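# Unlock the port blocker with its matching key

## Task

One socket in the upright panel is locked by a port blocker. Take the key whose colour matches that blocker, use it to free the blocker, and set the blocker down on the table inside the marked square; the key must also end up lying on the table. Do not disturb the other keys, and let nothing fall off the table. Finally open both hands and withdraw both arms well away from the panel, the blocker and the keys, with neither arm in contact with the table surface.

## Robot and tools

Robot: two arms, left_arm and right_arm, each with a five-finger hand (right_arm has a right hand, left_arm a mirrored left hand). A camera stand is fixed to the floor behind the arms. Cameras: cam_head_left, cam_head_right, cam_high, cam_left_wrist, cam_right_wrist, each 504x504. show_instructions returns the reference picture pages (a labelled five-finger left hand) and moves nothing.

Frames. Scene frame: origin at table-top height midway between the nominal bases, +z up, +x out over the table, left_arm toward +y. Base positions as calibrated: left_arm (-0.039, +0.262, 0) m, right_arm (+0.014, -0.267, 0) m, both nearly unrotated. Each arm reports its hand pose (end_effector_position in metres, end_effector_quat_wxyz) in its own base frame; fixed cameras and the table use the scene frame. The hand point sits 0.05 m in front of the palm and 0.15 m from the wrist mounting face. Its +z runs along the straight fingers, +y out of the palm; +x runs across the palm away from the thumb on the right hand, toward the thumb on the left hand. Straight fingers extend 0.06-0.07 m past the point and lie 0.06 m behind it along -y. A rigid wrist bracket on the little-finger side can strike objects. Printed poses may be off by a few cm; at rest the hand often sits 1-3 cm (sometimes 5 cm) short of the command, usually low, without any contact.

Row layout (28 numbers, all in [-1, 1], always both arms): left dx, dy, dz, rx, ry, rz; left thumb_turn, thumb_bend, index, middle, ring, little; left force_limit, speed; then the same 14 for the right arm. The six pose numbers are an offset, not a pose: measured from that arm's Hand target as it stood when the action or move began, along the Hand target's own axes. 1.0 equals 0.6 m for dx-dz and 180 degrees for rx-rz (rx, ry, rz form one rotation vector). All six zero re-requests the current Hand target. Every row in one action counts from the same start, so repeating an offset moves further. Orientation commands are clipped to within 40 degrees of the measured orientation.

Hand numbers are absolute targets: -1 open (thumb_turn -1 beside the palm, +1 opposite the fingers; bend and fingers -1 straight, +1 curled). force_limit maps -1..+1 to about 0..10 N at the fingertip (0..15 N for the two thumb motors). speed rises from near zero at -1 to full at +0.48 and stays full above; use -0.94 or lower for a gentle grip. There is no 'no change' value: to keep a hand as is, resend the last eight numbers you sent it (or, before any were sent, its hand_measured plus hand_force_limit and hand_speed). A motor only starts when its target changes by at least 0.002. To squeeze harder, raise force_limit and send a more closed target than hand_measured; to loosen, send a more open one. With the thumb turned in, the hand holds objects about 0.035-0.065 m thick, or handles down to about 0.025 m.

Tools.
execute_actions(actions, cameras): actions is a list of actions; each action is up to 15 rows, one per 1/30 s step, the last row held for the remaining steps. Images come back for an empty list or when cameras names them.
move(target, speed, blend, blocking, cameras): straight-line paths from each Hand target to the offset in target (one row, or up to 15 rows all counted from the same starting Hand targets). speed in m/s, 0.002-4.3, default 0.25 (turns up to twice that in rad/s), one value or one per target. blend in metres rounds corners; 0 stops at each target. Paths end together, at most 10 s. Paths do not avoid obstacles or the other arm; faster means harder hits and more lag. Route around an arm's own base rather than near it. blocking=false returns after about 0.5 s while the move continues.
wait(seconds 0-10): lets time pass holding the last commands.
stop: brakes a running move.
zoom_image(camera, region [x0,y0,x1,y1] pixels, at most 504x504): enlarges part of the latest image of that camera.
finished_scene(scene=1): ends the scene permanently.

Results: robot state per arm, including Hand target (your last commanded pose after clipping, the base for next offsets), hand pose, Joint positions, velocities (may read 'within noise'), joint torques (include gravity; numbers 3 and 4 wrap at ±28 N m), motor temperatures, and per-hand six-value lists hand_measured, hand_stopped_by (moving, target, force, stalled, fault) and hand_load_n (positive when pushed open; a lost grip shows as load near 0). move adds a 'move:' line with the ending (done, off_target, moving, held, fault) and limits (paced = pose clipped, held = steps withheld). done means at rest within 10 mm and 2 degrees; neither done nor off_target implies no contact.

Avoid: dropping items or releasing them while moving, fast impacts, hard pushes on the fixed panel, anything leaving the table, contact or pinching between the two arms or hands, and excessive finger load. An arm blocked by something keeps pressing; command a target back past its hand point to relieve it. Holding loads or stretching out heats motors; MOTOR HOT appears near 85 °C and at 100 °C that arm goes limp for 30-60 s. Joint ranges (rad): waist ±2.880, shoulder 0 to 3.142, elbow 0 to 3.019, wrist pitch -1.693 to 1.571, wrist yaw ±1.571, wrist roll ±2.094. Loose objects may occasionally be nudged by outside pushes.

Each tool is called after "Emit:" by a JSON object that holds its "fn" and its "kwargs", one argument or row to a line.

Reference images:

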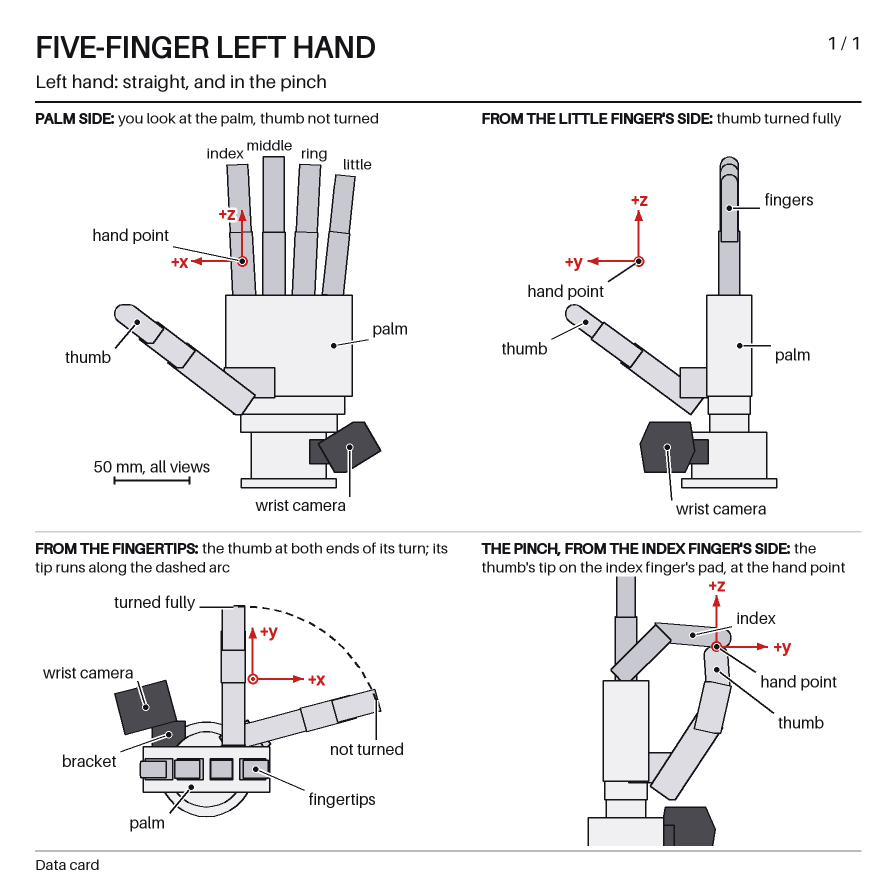

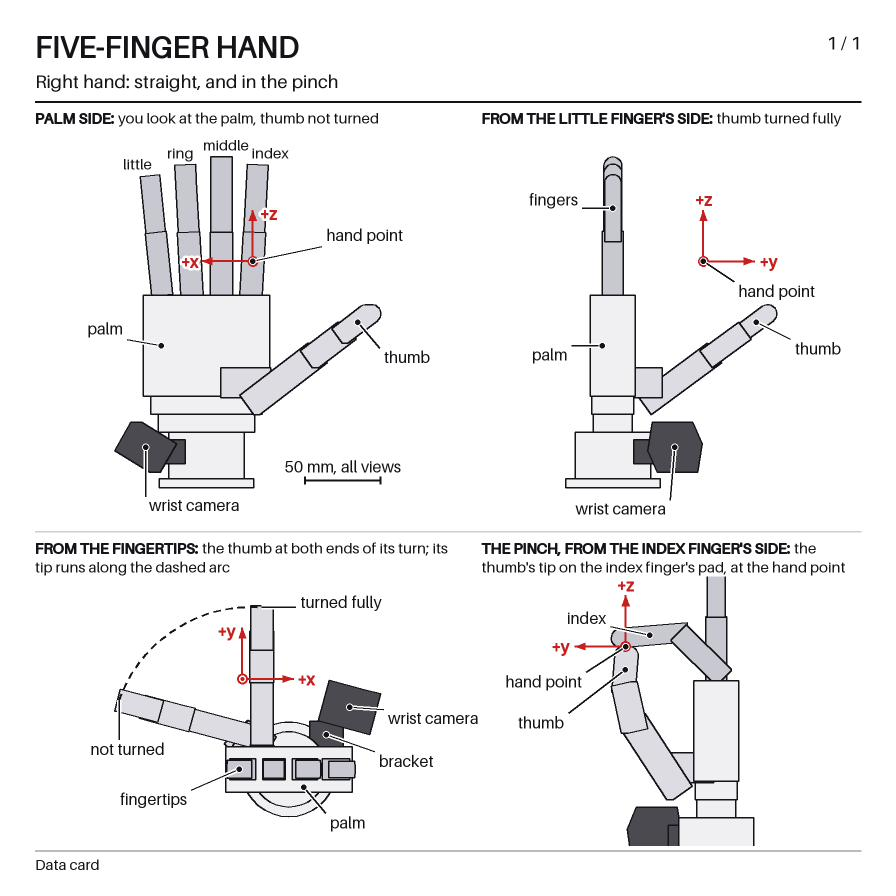

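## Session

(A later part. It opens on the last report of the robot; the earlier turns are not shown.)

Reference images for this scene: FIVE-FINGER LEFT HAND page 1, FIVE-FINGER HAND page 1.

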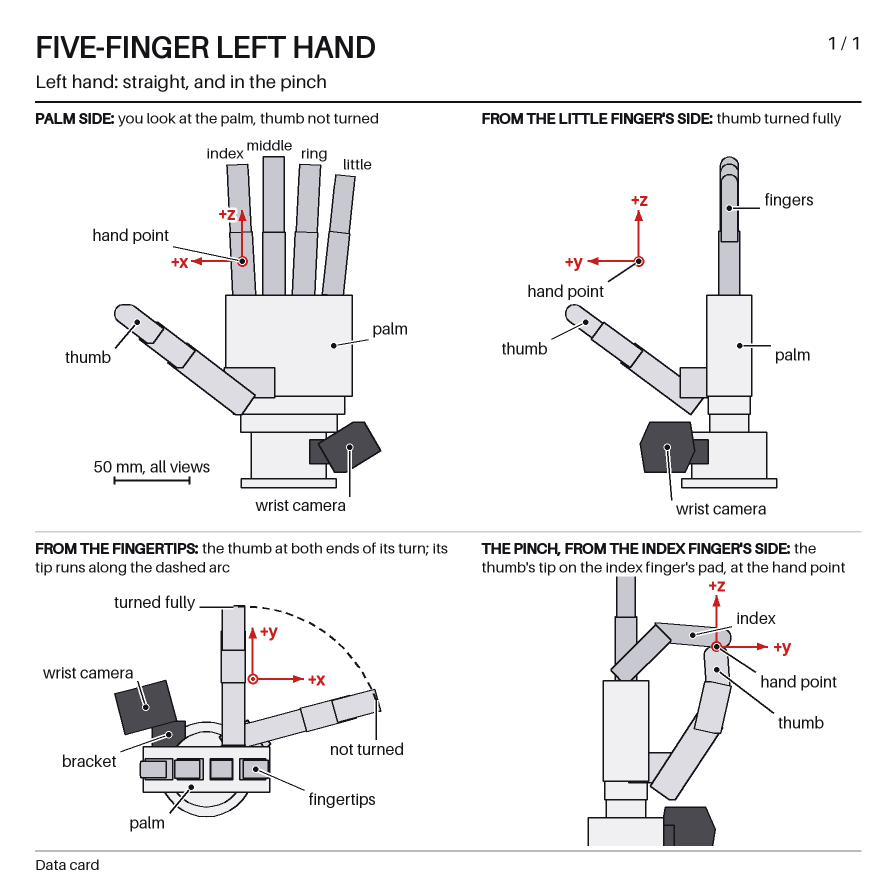

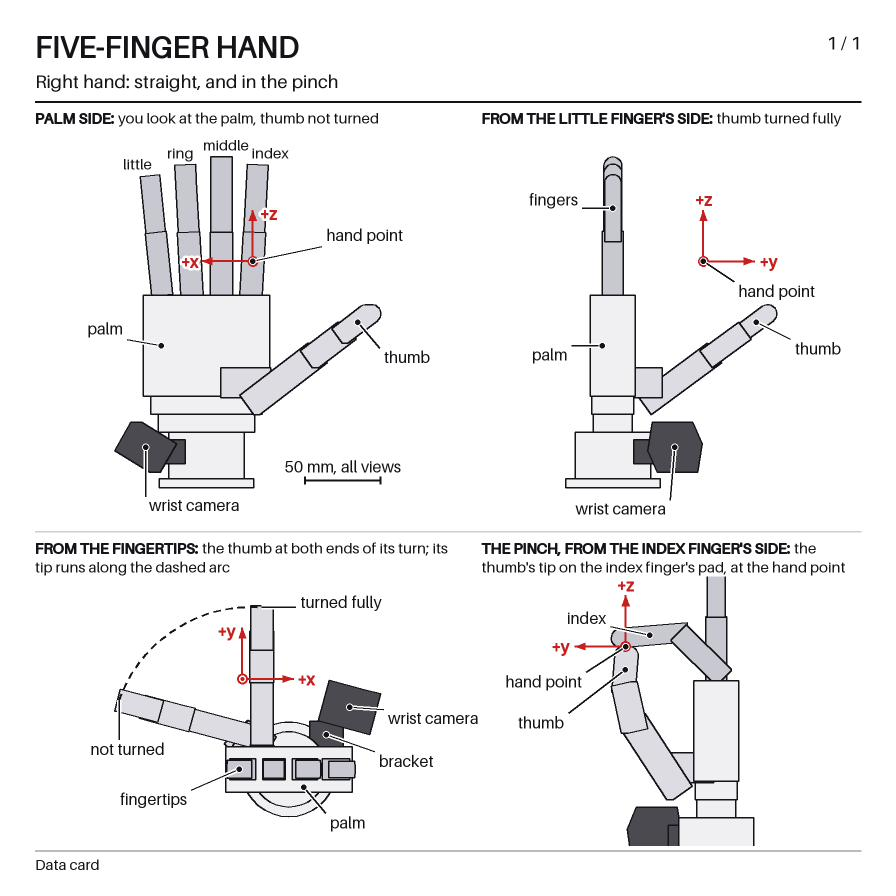

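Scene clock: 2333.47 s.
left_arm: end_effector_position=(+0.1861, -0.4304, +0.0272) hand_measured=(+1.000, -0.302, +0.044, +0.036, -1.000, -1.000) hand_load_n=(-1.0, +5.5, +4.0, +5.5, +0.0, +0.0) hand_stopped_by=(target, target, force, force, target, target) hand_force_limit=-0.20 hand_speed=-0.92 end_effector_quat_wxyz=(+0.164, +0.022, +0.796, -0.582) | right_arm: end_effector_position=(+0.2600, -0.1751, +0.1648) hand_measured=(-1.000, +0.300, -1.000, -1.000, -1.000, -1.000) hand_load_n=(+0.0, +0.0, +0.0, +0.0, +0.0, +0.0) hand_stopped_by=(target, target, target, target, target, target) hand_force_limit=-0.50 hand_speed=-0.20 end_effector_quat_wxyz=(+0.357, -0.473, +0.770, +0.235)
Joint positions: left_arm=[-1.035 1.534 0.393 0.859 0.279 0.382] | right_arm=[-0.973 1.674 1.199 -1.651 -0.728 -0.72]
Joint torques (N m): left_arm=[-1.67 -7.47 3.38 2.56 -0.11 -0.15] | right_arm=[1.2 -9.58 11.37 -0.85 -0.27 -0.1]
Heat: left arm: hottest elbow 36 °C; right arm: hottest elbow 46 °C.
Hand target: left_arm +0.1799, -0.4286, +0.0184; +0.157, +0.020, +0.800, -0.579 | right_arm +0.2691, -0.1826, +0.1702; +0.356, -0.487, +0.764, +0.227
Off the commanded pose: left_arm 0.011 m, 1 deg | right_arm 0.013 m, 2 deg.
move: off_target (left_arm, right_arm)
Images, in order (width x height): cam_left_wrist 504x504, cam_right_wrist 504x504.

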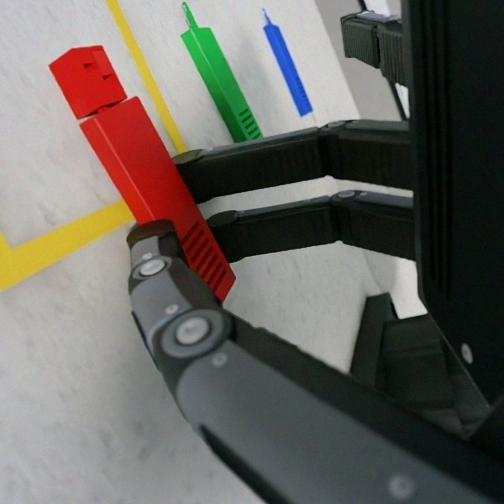

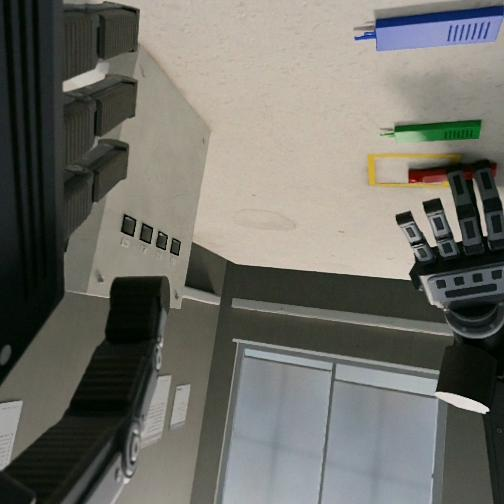

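Emit:
{"fn": "move", "kwargs": {
  "target": [-0.0024, -0.0083, -0.0025, 0, 0, 0, 1, -0.3, -0.1, -0.1, -1, -1, -0.2, -0.9, 0, 0, 0, 0, 0, 0, -1, 0.3, -1, -1, -1, -1, -0.5, -0.2],
  "speed": 0.02,
  "cameras": ["cam_left_wrist", "cam_right_wrist"]
}}

Emit:
{"fn": "zoom_image", "kwargs": {
  "camera": "cam_right_wrist",
  "region": [330, 90, 504, 260]
}}

Scene clock: 2344.40 s.
left_arm: end_effector_position=(+0.1860, -0.4303, +0.0268) hand_measured=(+1.000, -0.300, -0.100, -0.100, -1.000, -1.000) hand_load_n=(+0.0, +0.0, +0.0, +0.0, +0.0, +0.0) hand_stopped_by=(target, target, target, target, target, target) hand_force_limit=-0.20 hand_speed=-0.90 end_effector_quat_wxyz=(+0.164, +0.022, +0.796, -0.582) | right_arm: end_effector_position=(+0.2600, -0.1751, +0.1648) hand_measured=(-1.000, +0.300, -1.000, -1.000, -1.000, -1.000) hand_load_n=(+0.0, +0.0, +0.0, +0.0, +0.0, +0.0) hand_stopped_by=(target, target, target, target, target, target) hand_force_limit=-0.50 hand_speed=-0.20 end_effector_quat_wxyz=(+0.357, -0.473, +0.770, +0.235)
Joint positions: left_arm=[-1.035 1.535 0.393 0.859 0.279 0.382] | right_arm=[-0.973 1.674 1.199 -1.651 -0.728 -0.72]
Joint torques (N m): left_arm=[-1.73 -9.7 3.56 1.74 -0.12 -0.15] | right_arm=[1.61 -10.4 11.19 -0.88 -0.32 -0.18]
Heat: left arm: hottest elbow 36 °C; right arm: hottest elbow 46 °C.
Hand target: left_arm +0.1799, -0.4286, +0.0237; +0.157, +0.020, +0.800, -0.579 | right_arm +0.2691, -0.1826, +0.1702; +0.356, -0.487, +0.764, +0.227
Off the commanded pose: left_arm 0.007 m, 1 deg | right_arm 0.013 m, 2 deg.
move: off_target (right_arm)
Images, in order (width x height): cam_left_wrist 504x504, cam_right_wrist 504x504.

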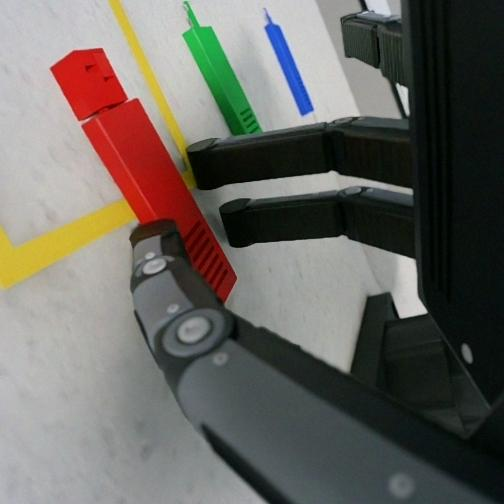

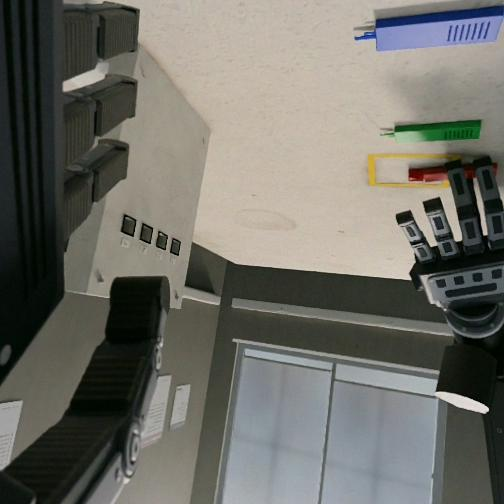

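Scaled by 2.897 from the camera's 504x504 image, which has a finer 720x720 frame.

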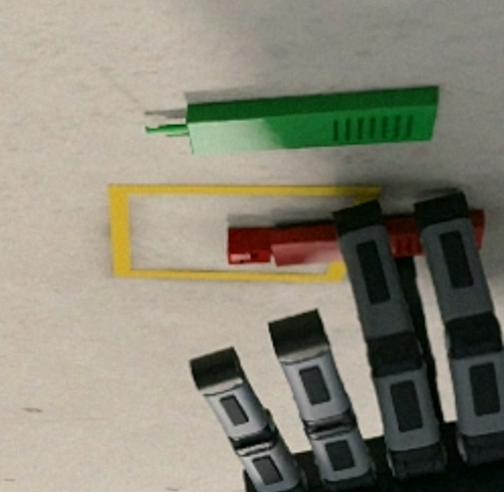

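Emit:
{"fn": "move", "kwargs": {
  "target": [
    [0, 0, 0, 0, 0, 0, 1, -0.3, -0.4, -0.4, -1, -1, -0.2, -0.8, 0, 0, 0, 0, 0, 0, -1, 0.3, -1, -1, -1, -1, -0.5, -0.2],
    [-0.0422, -0.1358, -0.0483, 0, 0, 0, 1, -0.3, -0.4, -0.4, -1, -1, -0.2, -0.8, 0, 0, 0, 0, 0, 0, -1, 0.3, -1, -1, -1, -1, -0.5, -0.2]
  ],
  "speed": 0.04,
  "cameras": ["cam_left_wrist", "cam_right_wrist", "cam_head_left"]
}}

Emit:
{"fn": "zoom_image", "kwargs": {
  "camera": "cam_right_wrist",
  "region": [330, 90, 504, 260]
}}

Emit:
{"fn": "zoom_image", "kwargs": {
  "camera": "cam_left_wrist",
  "region": [0, 0, 300, 300]
}}

Scene clock: 2354.33 s.
left_arm: end_effector_position=(+0.1746, -0.4116, +0.0959) hand_measured=(+1.000, -0.300, -0.400, -0.400, -1.000, -1.000) hand_load_n=(+0.0, +0.0, +0.0, +0.0, +0.0, +0.0) hand_stopped_by=(target, target, target, target, target, target) hand_force_limit=-0.20 hand_speed=-0.80 end_effector_quat_wxyz=(+0.155, +0.020, +0.807, -0.569) | right_arm: end_effector_position=(+0.2600, -0.1751, +0.1648) hand_measured=(-1.000, +0.300, -1.000, -1.000, -1.000, -1.000) hand_load_n=(+0.0, +0.0, +0.0, +0.0, +0.0, +0.0) hand_stopped_by=(target, target, target, target, target, target) hand_force_limit=-0.50 hand_speed=-0.20 end_effector_quat_wxyz=(+0.357, -0.473, +0.770, +0.235)
Joint positions: left_arm=[-1.035 1.189 0.422 0.445 0.28 0.382] | right_arm=[-0.973 1.674 1.199 -1.651 -0.728 -0.72]
Joint torques (N m): left_arm=[-1.26 -7.12 9.28 1.43 0.08 -0.13] | right_arm=[1.32 -10.17 11.21 -0.72 -0.27 -0.11]
Heat: left arm: hottest elbow 36 °C; right arm: hottest elbow 46 °C.
Hand target: left_arm +0.1799, -0.4245, +0.1138; +0.157, +0.020, +0.800, -0.579 | right_arm +0.2691, -0.1826, +0.1702; +0.356, -0.487, +0.764, +0.227
Off the commanded pose: left_arm 0.023 m, 1 deg | right_arm 0.013 m, 2 deg.
move: off_target (left_arm, right_arm)
Images, in order (width x height): cam_head_left 504x504, cam_left_wrist 504x504, cam_right_wrist 504x504.

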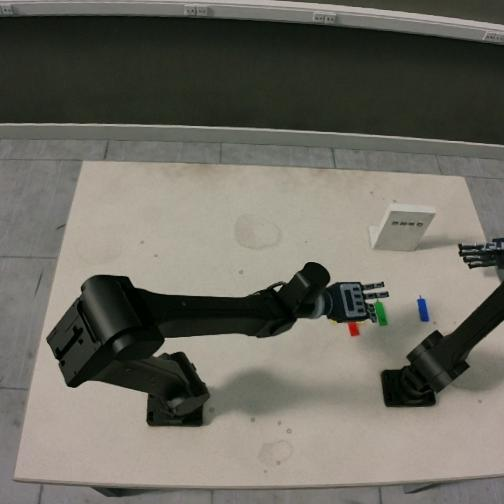

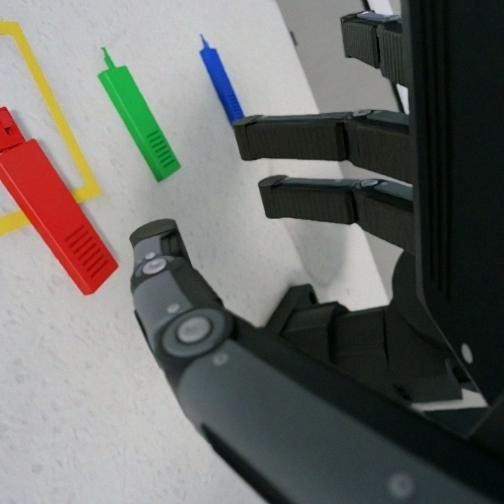

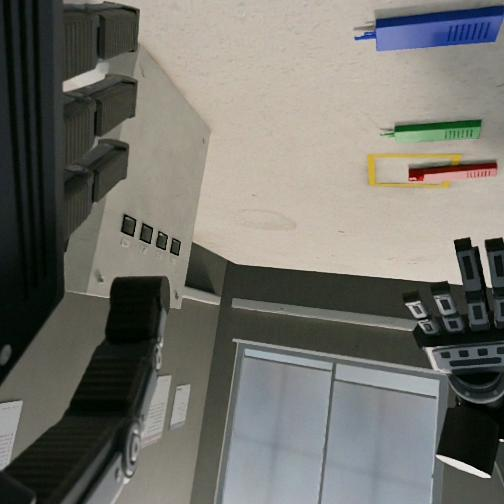

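Scaled by 2.897 from the camera's 504x504 image, which has a finer 720x720 frame.

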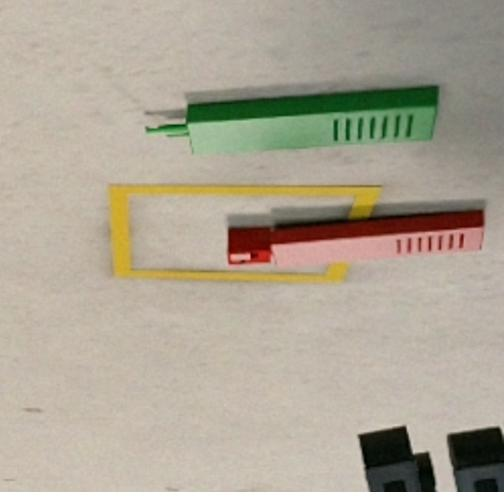

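Scaled by 1.680 from the camera's 504x504 image, which has a finer 720x720 frame.

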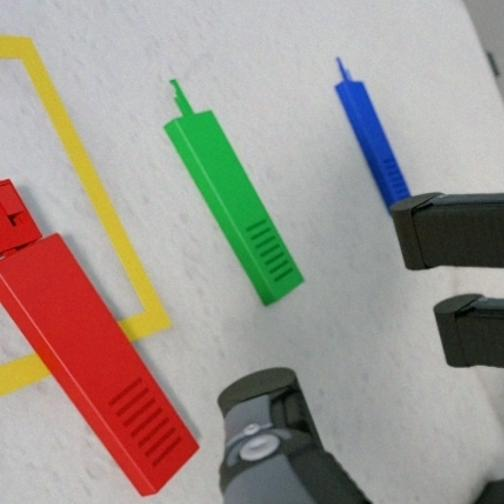

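Emit:
{"fn": "move", "kwargs": {
  "target": [
    [-0.0633, -0.1708, -0.0673, 0, 0, 0, 1, -0.3, -0.4, -0.4, -1, -1, -0.2, -0.8, 0, 0, 0, 0, 0, 0, -1, 0.3, -1, -1, -1, -1, -0.5, -0.2],
    [-0.3667, -0.0395, -0.3207, -0.061, -0.2045, -0.0624, 1, -0.3, -0.4, -0.4, -1, -1, -0.2, -0.8, 0, 0, 0, 0, 0, 0, -1, 0.3, -1, -1, -1, -1, -0.5, -0.2],
    [-0.4625, 0.0575, -0.6645, -0.1067, -0.3579, -0.1092, 1, -0.3, -0.4, -0.4, -1, -1, -0.2, -0.8, 0, 0, 0, 0, 0, 0, -1, 0.3, -1, -1, -1, -1, -0.5, -0.2],
    [-0.4173, 0.1457, -0.998, -0.1448, -0.4857, -0.1482, 1, -0.3, -0.4, -0.4, -1, -1, -0.2, -0.8, 0, 0, 0, 0, 0, 0, -1, 0.3, -1, -1, -1, -1, -0.5, -0.2]
  ],
  "speed": [0.08, 0.15, 0.15, 0.15],
  "blend": [0.03, 0.05, 0.05, 0],
  "cameras": ["all"]
}}

Scene clock: 2373.60 s.
left_arm: end_effector_position=(+0.2951, +0.1893, +0.2449) hand_measured=(+1.000, -0.300, -0.400, -0.400, -1.000, -1.000) hand_load_n=(+0.0, +0.0, +0.0, +0.0, +0.0, +0.0) hand_stopped_by=(target, target, target, target, target, target) hand_force_limit=-0.20 hand_speed=-0.80 end_effector_quat_wxyz=(-0.509, +0.593, -0.557, +0.281) | right_arm: end_effector_position=(+0.2600, -0.1751, +0.1648) hand_measured=(-1.000, +0.300, -1.000, -1.000, -1.000, -1.000) hand_load_n=(+0.0, +0.0, +0.0, +0.0, +0.0, +0.0) hand_stopped_by=(target, target, target, target, target, target) hand_force_limit=-0.50 hand_speed=-0.20 end_effector_quat_wxyz=(+0.357, -0.473, +0.770, +0.235)
Joint positions: left_arm=[0.848 0.625 0.6 -0.354 0.503 0.439] | right_arm=[-0.973 1.674 1.199 -1.651 -0.728 -0.72]
Joint torques (N m): left_arm=[-0.44 -0.32 11.41 2.56 0.16 0.09] | right_arm=[0.44 -10.4 11.48 -0.87 -0.24 -0.14]
Heat: left arm: hottest elbow 39 °C; right arm: hottest elbow 46 °C.
Hand target: left_arm +0.3002, +0.2003, +0.2693; -0.532, +0.577, -0.555, +0.275 | right_arm +0.2691, -0.1826, +0.1702; +0.356, -0.487, +0.764, +0.227
Off the commanded pose: left_arm 0.027 m, 3 deg | right_arm 0.013 m, 2 deg.
move: off_target (left_arm, right_arm)

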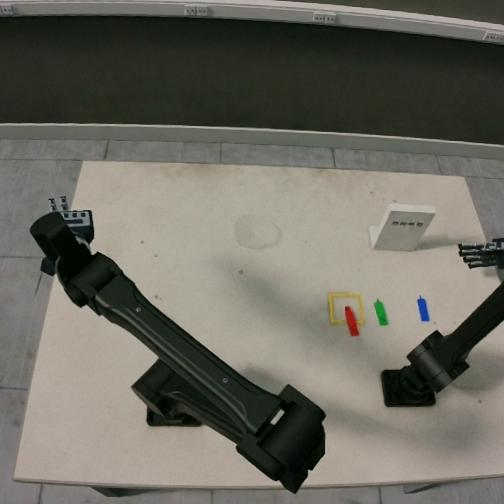

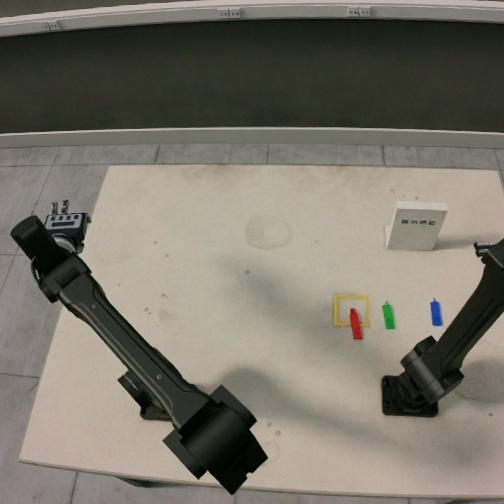

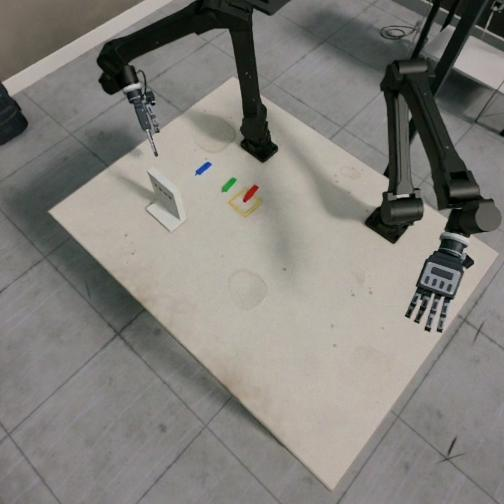

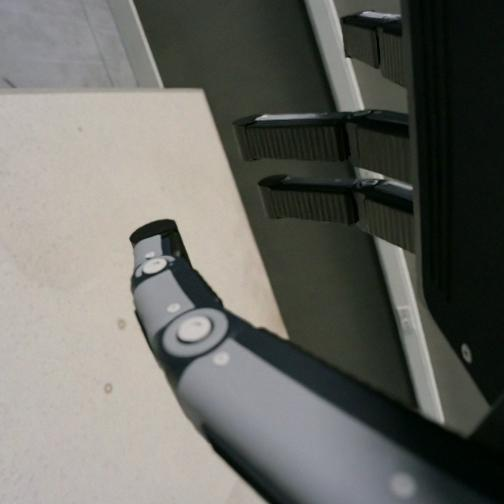

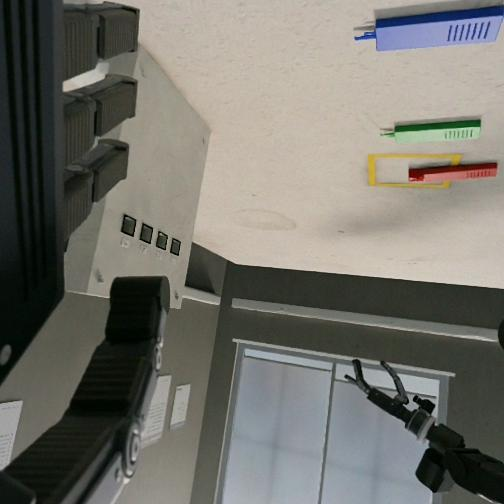

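Emit:
{"fn": "zoom_image", "kwargs": {
  "camera": "cam_head_left",
  "region": [310, 270, 440, 350]
}}

Emit:
{"fn": "zoom_image", "kwargs": {
  "camera": "cam_head_right",
  "region": [310, 270, 440, 350]
}}

Emit:
{"fn": "zoom_image", "kwargs": {
  "camera": "cam_right_wrist",
  "region": [360, 130, 504, 210]
}}

Scaled by 3.877 from the camera's 504x504 image, which has a finer 720x720 frame.

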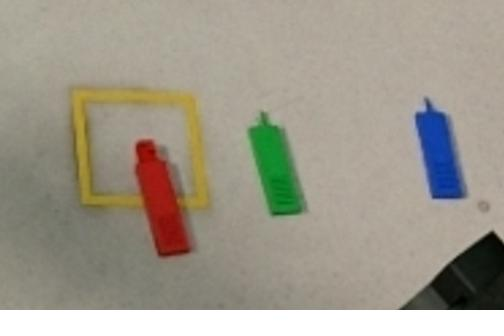

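Scaled by 3.877 from the camera's 504x504 image, which has a finer 720x720 frame.

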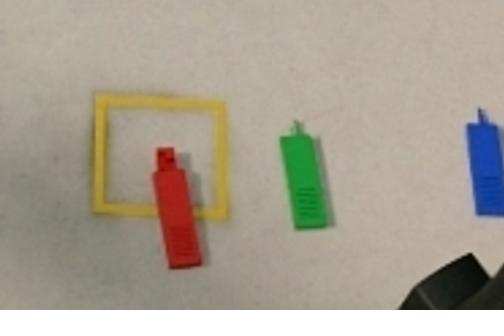

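Scaled by 3.500 from the camera's 504x504 image, which has a finer 720x720 frame.

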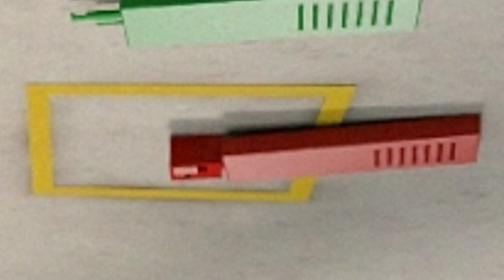

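Emit:
{"fn": "move", "kwargs": {
  "target": [
    [0, 0, 0, 0, 0, 0, 1, -0.3, -0.4, -0.4, -1, -1, -0.2, -0.8, -0.0828, -0.014, -0.1083, 0.061, 0.0573, -0.0724, -1, 0.3, -1, -1, -1, -1, -0.5, -0.2],
    [0, 0, 0, 0, 0, 0, 1, -0.3, -0.4, -0.4, -1, -1, -0.2, -0.8, -0.0692, 0.0125, -0.2795, 0.122, 0.1147, -0.1447, -1, 0.3, -1, -1, -1, -1, -0.5, -0.2],
    [0, 0, 0, 0, 0, 0, 1, -0.3, -0.4, -0.4, -1, -1, -0.2, -0.8, -0.0578, 0.0298, -0.3712, 0.183, 0.172, -0.217, -1, 0.3, -1, -1, -1, -1, -0.5, -0.2]
  ],
  "speed": 0.1,
  "blend": [0.03, 0.03, 0],
  "cameras": ["all"]
}}

Scene clock: 2415.30 s.
left_arm: end_effector_position=(+0.2951, +0.1893, +0.2449) hand_measured=(+1.000, -0.300, -0.400, -0.400, -1.000, -1.000) hand_load_n=(+0.0, +0.0, +0.0, +0.0, +0.0, +0.0) hand_stopped_by=(target, target, target, target, target, target) hand_force_limit=-0.20 hand_speed=-0.80 end_effector_quat_wxyz=(-0.509, +0.593, -0.557, +0.281) | right_arm: end_effector_position=(+0.1923, -0.2977, +0.3189) hand_measured=(-1.000, +0.300, -1.000, -1.000, -1.000, -1.000) hand_load_n=(-0.5, +0.5, +0.0, +0.0, +0.0, +0.0) hand_stopped_by=(target, target, target, target, target, target) hand_force_limit=-0.50 hand_speed=-0.20 end_effector_quat_wxyz=(-0.337, +0.624, -0.669, +0.222)
Joint positions: left_arm=[0.848 0.625 0.6 -0.354 0.503 0.44] | right_arm=[-1.318 1.298 1.424 -1.604 -0.826 -1.208]
Joint torques (N m): left_arm=[-0.5 -0.38 11.4 2.55 0.16 0.09] | right_arm=[-0.85 -9.47 13.75 1.17 -0.68 -0.14]
Motor temperatures (°C): left_arm=[24 32 43 24 24 21] | right_arm=[22 26 46 24 26 22]
Heat: left arm: hottest elbow 43 °C; right arm: hottest elbow 46 °C.
Hand target: left_arm +0.3003, +0.2002, +0.2693; -0.532, +0.577, -0.555, +0.275 | right_arm +0.1901, -0.3094, +0.3400; -0.319, +0.632, -0.658, +0.255
Off the commanded pose: left_arm 0.027 m, 3 deg | right_arm 0.024 m, 5 deg.
move: off_target (left_arm, right_arm)

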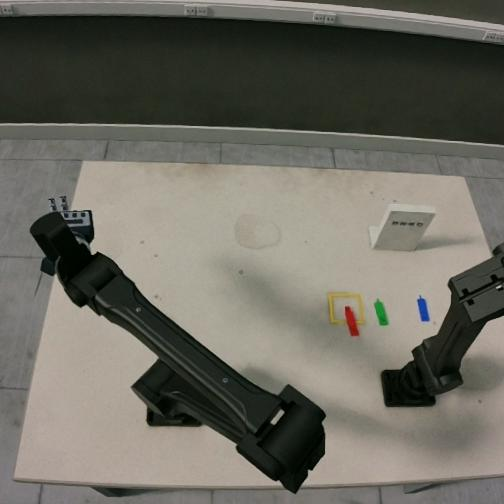

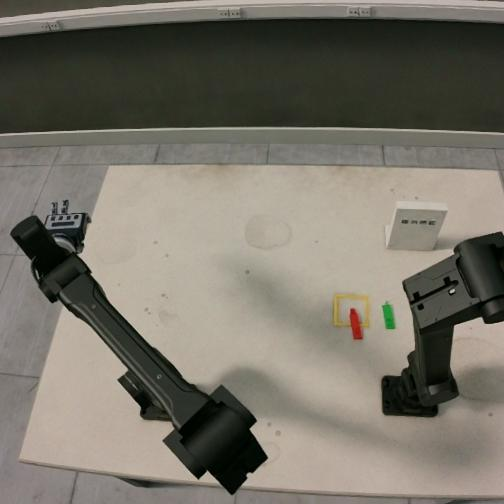

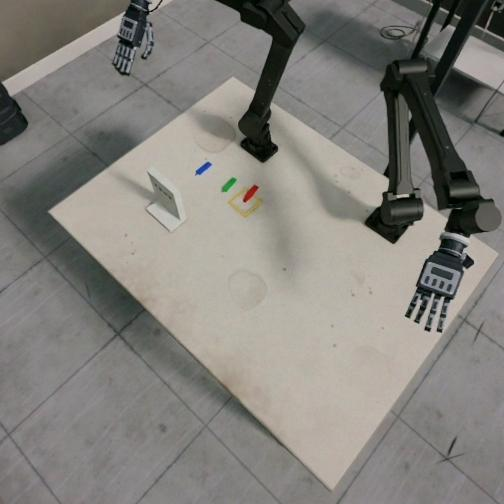

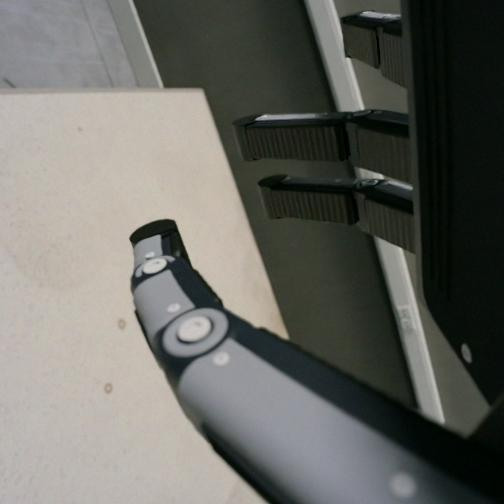

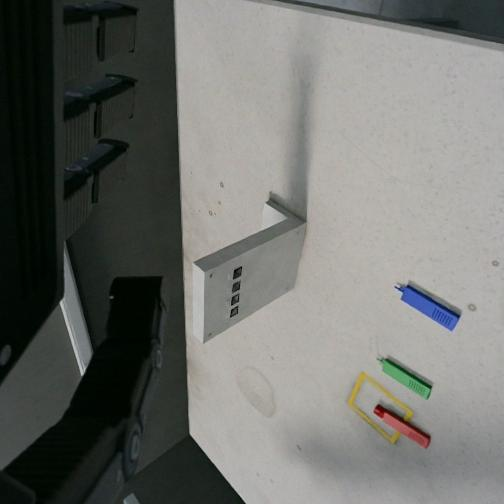

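Emit:
{"fn": "zoom_image", "kwargs": {
  "camera": "cam_right_wrist",
  "region": [330, 350, 450, 460]
}}

Emit:
{"fn": "wait", "kwargs": {
  "seconds": 1.0,
  "cameras": ["cam_head_left", "cam_high"]
}}

Emit:
{"fn": "zoom_image", "kwargs": {
  "camera": "cam_high",
  "region": [190, 140, 290, 230]
}}

Scaled by 4.200 from the camera's 504x504 image, which has a finer 720x720 frame.

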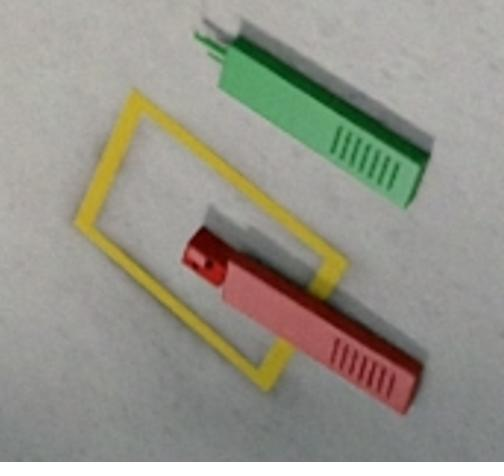

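Scene clock: 2419.70 s.
left_arm: end_effector_position=(+0.2951, +0.1893, +0.2449) hand_measured=(+1.000, -0.300, -0.400, -0.400, -1.000, -1.000) hand_load_n=(+0.0, +0.0, +0.0, +0.0, +0.0, +0.0) hand_stopped_by=(target, target, target, target, target, target) hand_force_limit=-0.20 hand_speed=-0.80 end_effector_quat_wxyz=(-0.509, +0.593, -0.557, +0.281) | right_arm: end_effector_position=(+0.1923, -0.2978, +0.3189) hand_measured=(-1.000, +0.300, -1.000, -1.000, -1.000, -1.000) hand_load_n=(+0.0, +0.0, +0.0, +0.0, +0.0, +0.0) hand_stopped_by=(target, target, target, target, target, target) hand_force_limit=-0.50 hand_speed=-0.20 end_effector_quat_wxyz=(-0.337, +0.624, -0.669, +0.222)
Joint positions: left_arm=[0.848 0.625 0.6 -0.354 0.503 0.44] | right_arm=[-1.318 1.298 1.424 -1.604 -0.826 -1.208]
Joint torques (N m): left_arm=[-0.38 -0.21 11.4 2.61 0.15 0.09] | right_arm=[-1.38 -9.99 13.3 1.09 -0.65 -0.16]
Heat: left arm: hottest elbow 43 °C; right arm: hottest elbow 47 °C.
Hand target: left_arm +0.3003, +0.2002, +0.2693; -0.532, +0.577, -0.555, +0.275 | right_arm +0.1901, -0.3094, +0.3400; -0.319, +0.632, -0.659, +0.255
Off the commanded pose: left_arm 0.027 m, 3 deg | right_arm 0.024 m, 5 deg.
wait: 1.00 s; at rest from the start
Images, in order (width x height): cam_head_left 504x504, cam_high 504x504.

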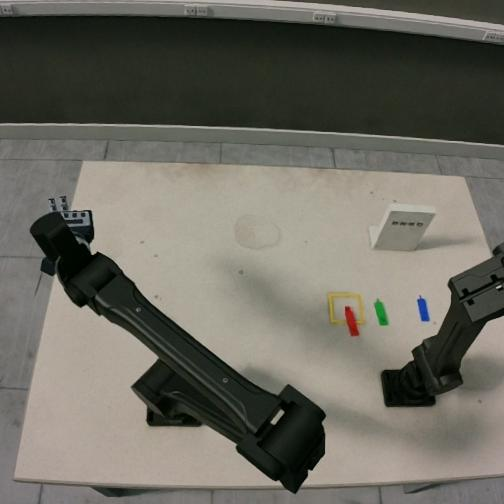

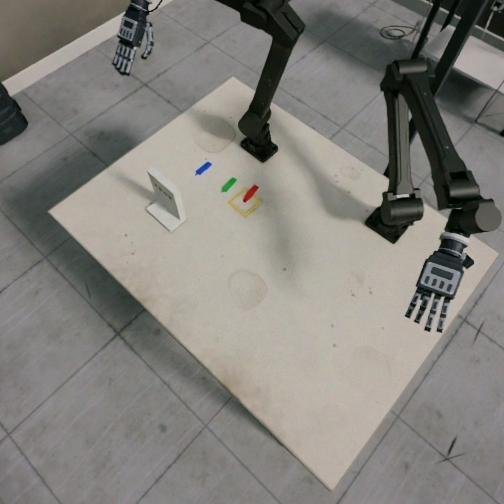

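Scaled by 5.040 from the camera's 504x504 image, which has a finer 720x720 frame.

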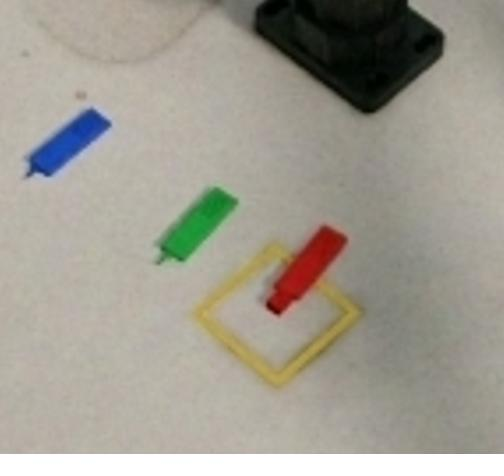

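Emit:
{"fn": "finished_scene", "kwargs": {

}}

The scene is finished: the task was done.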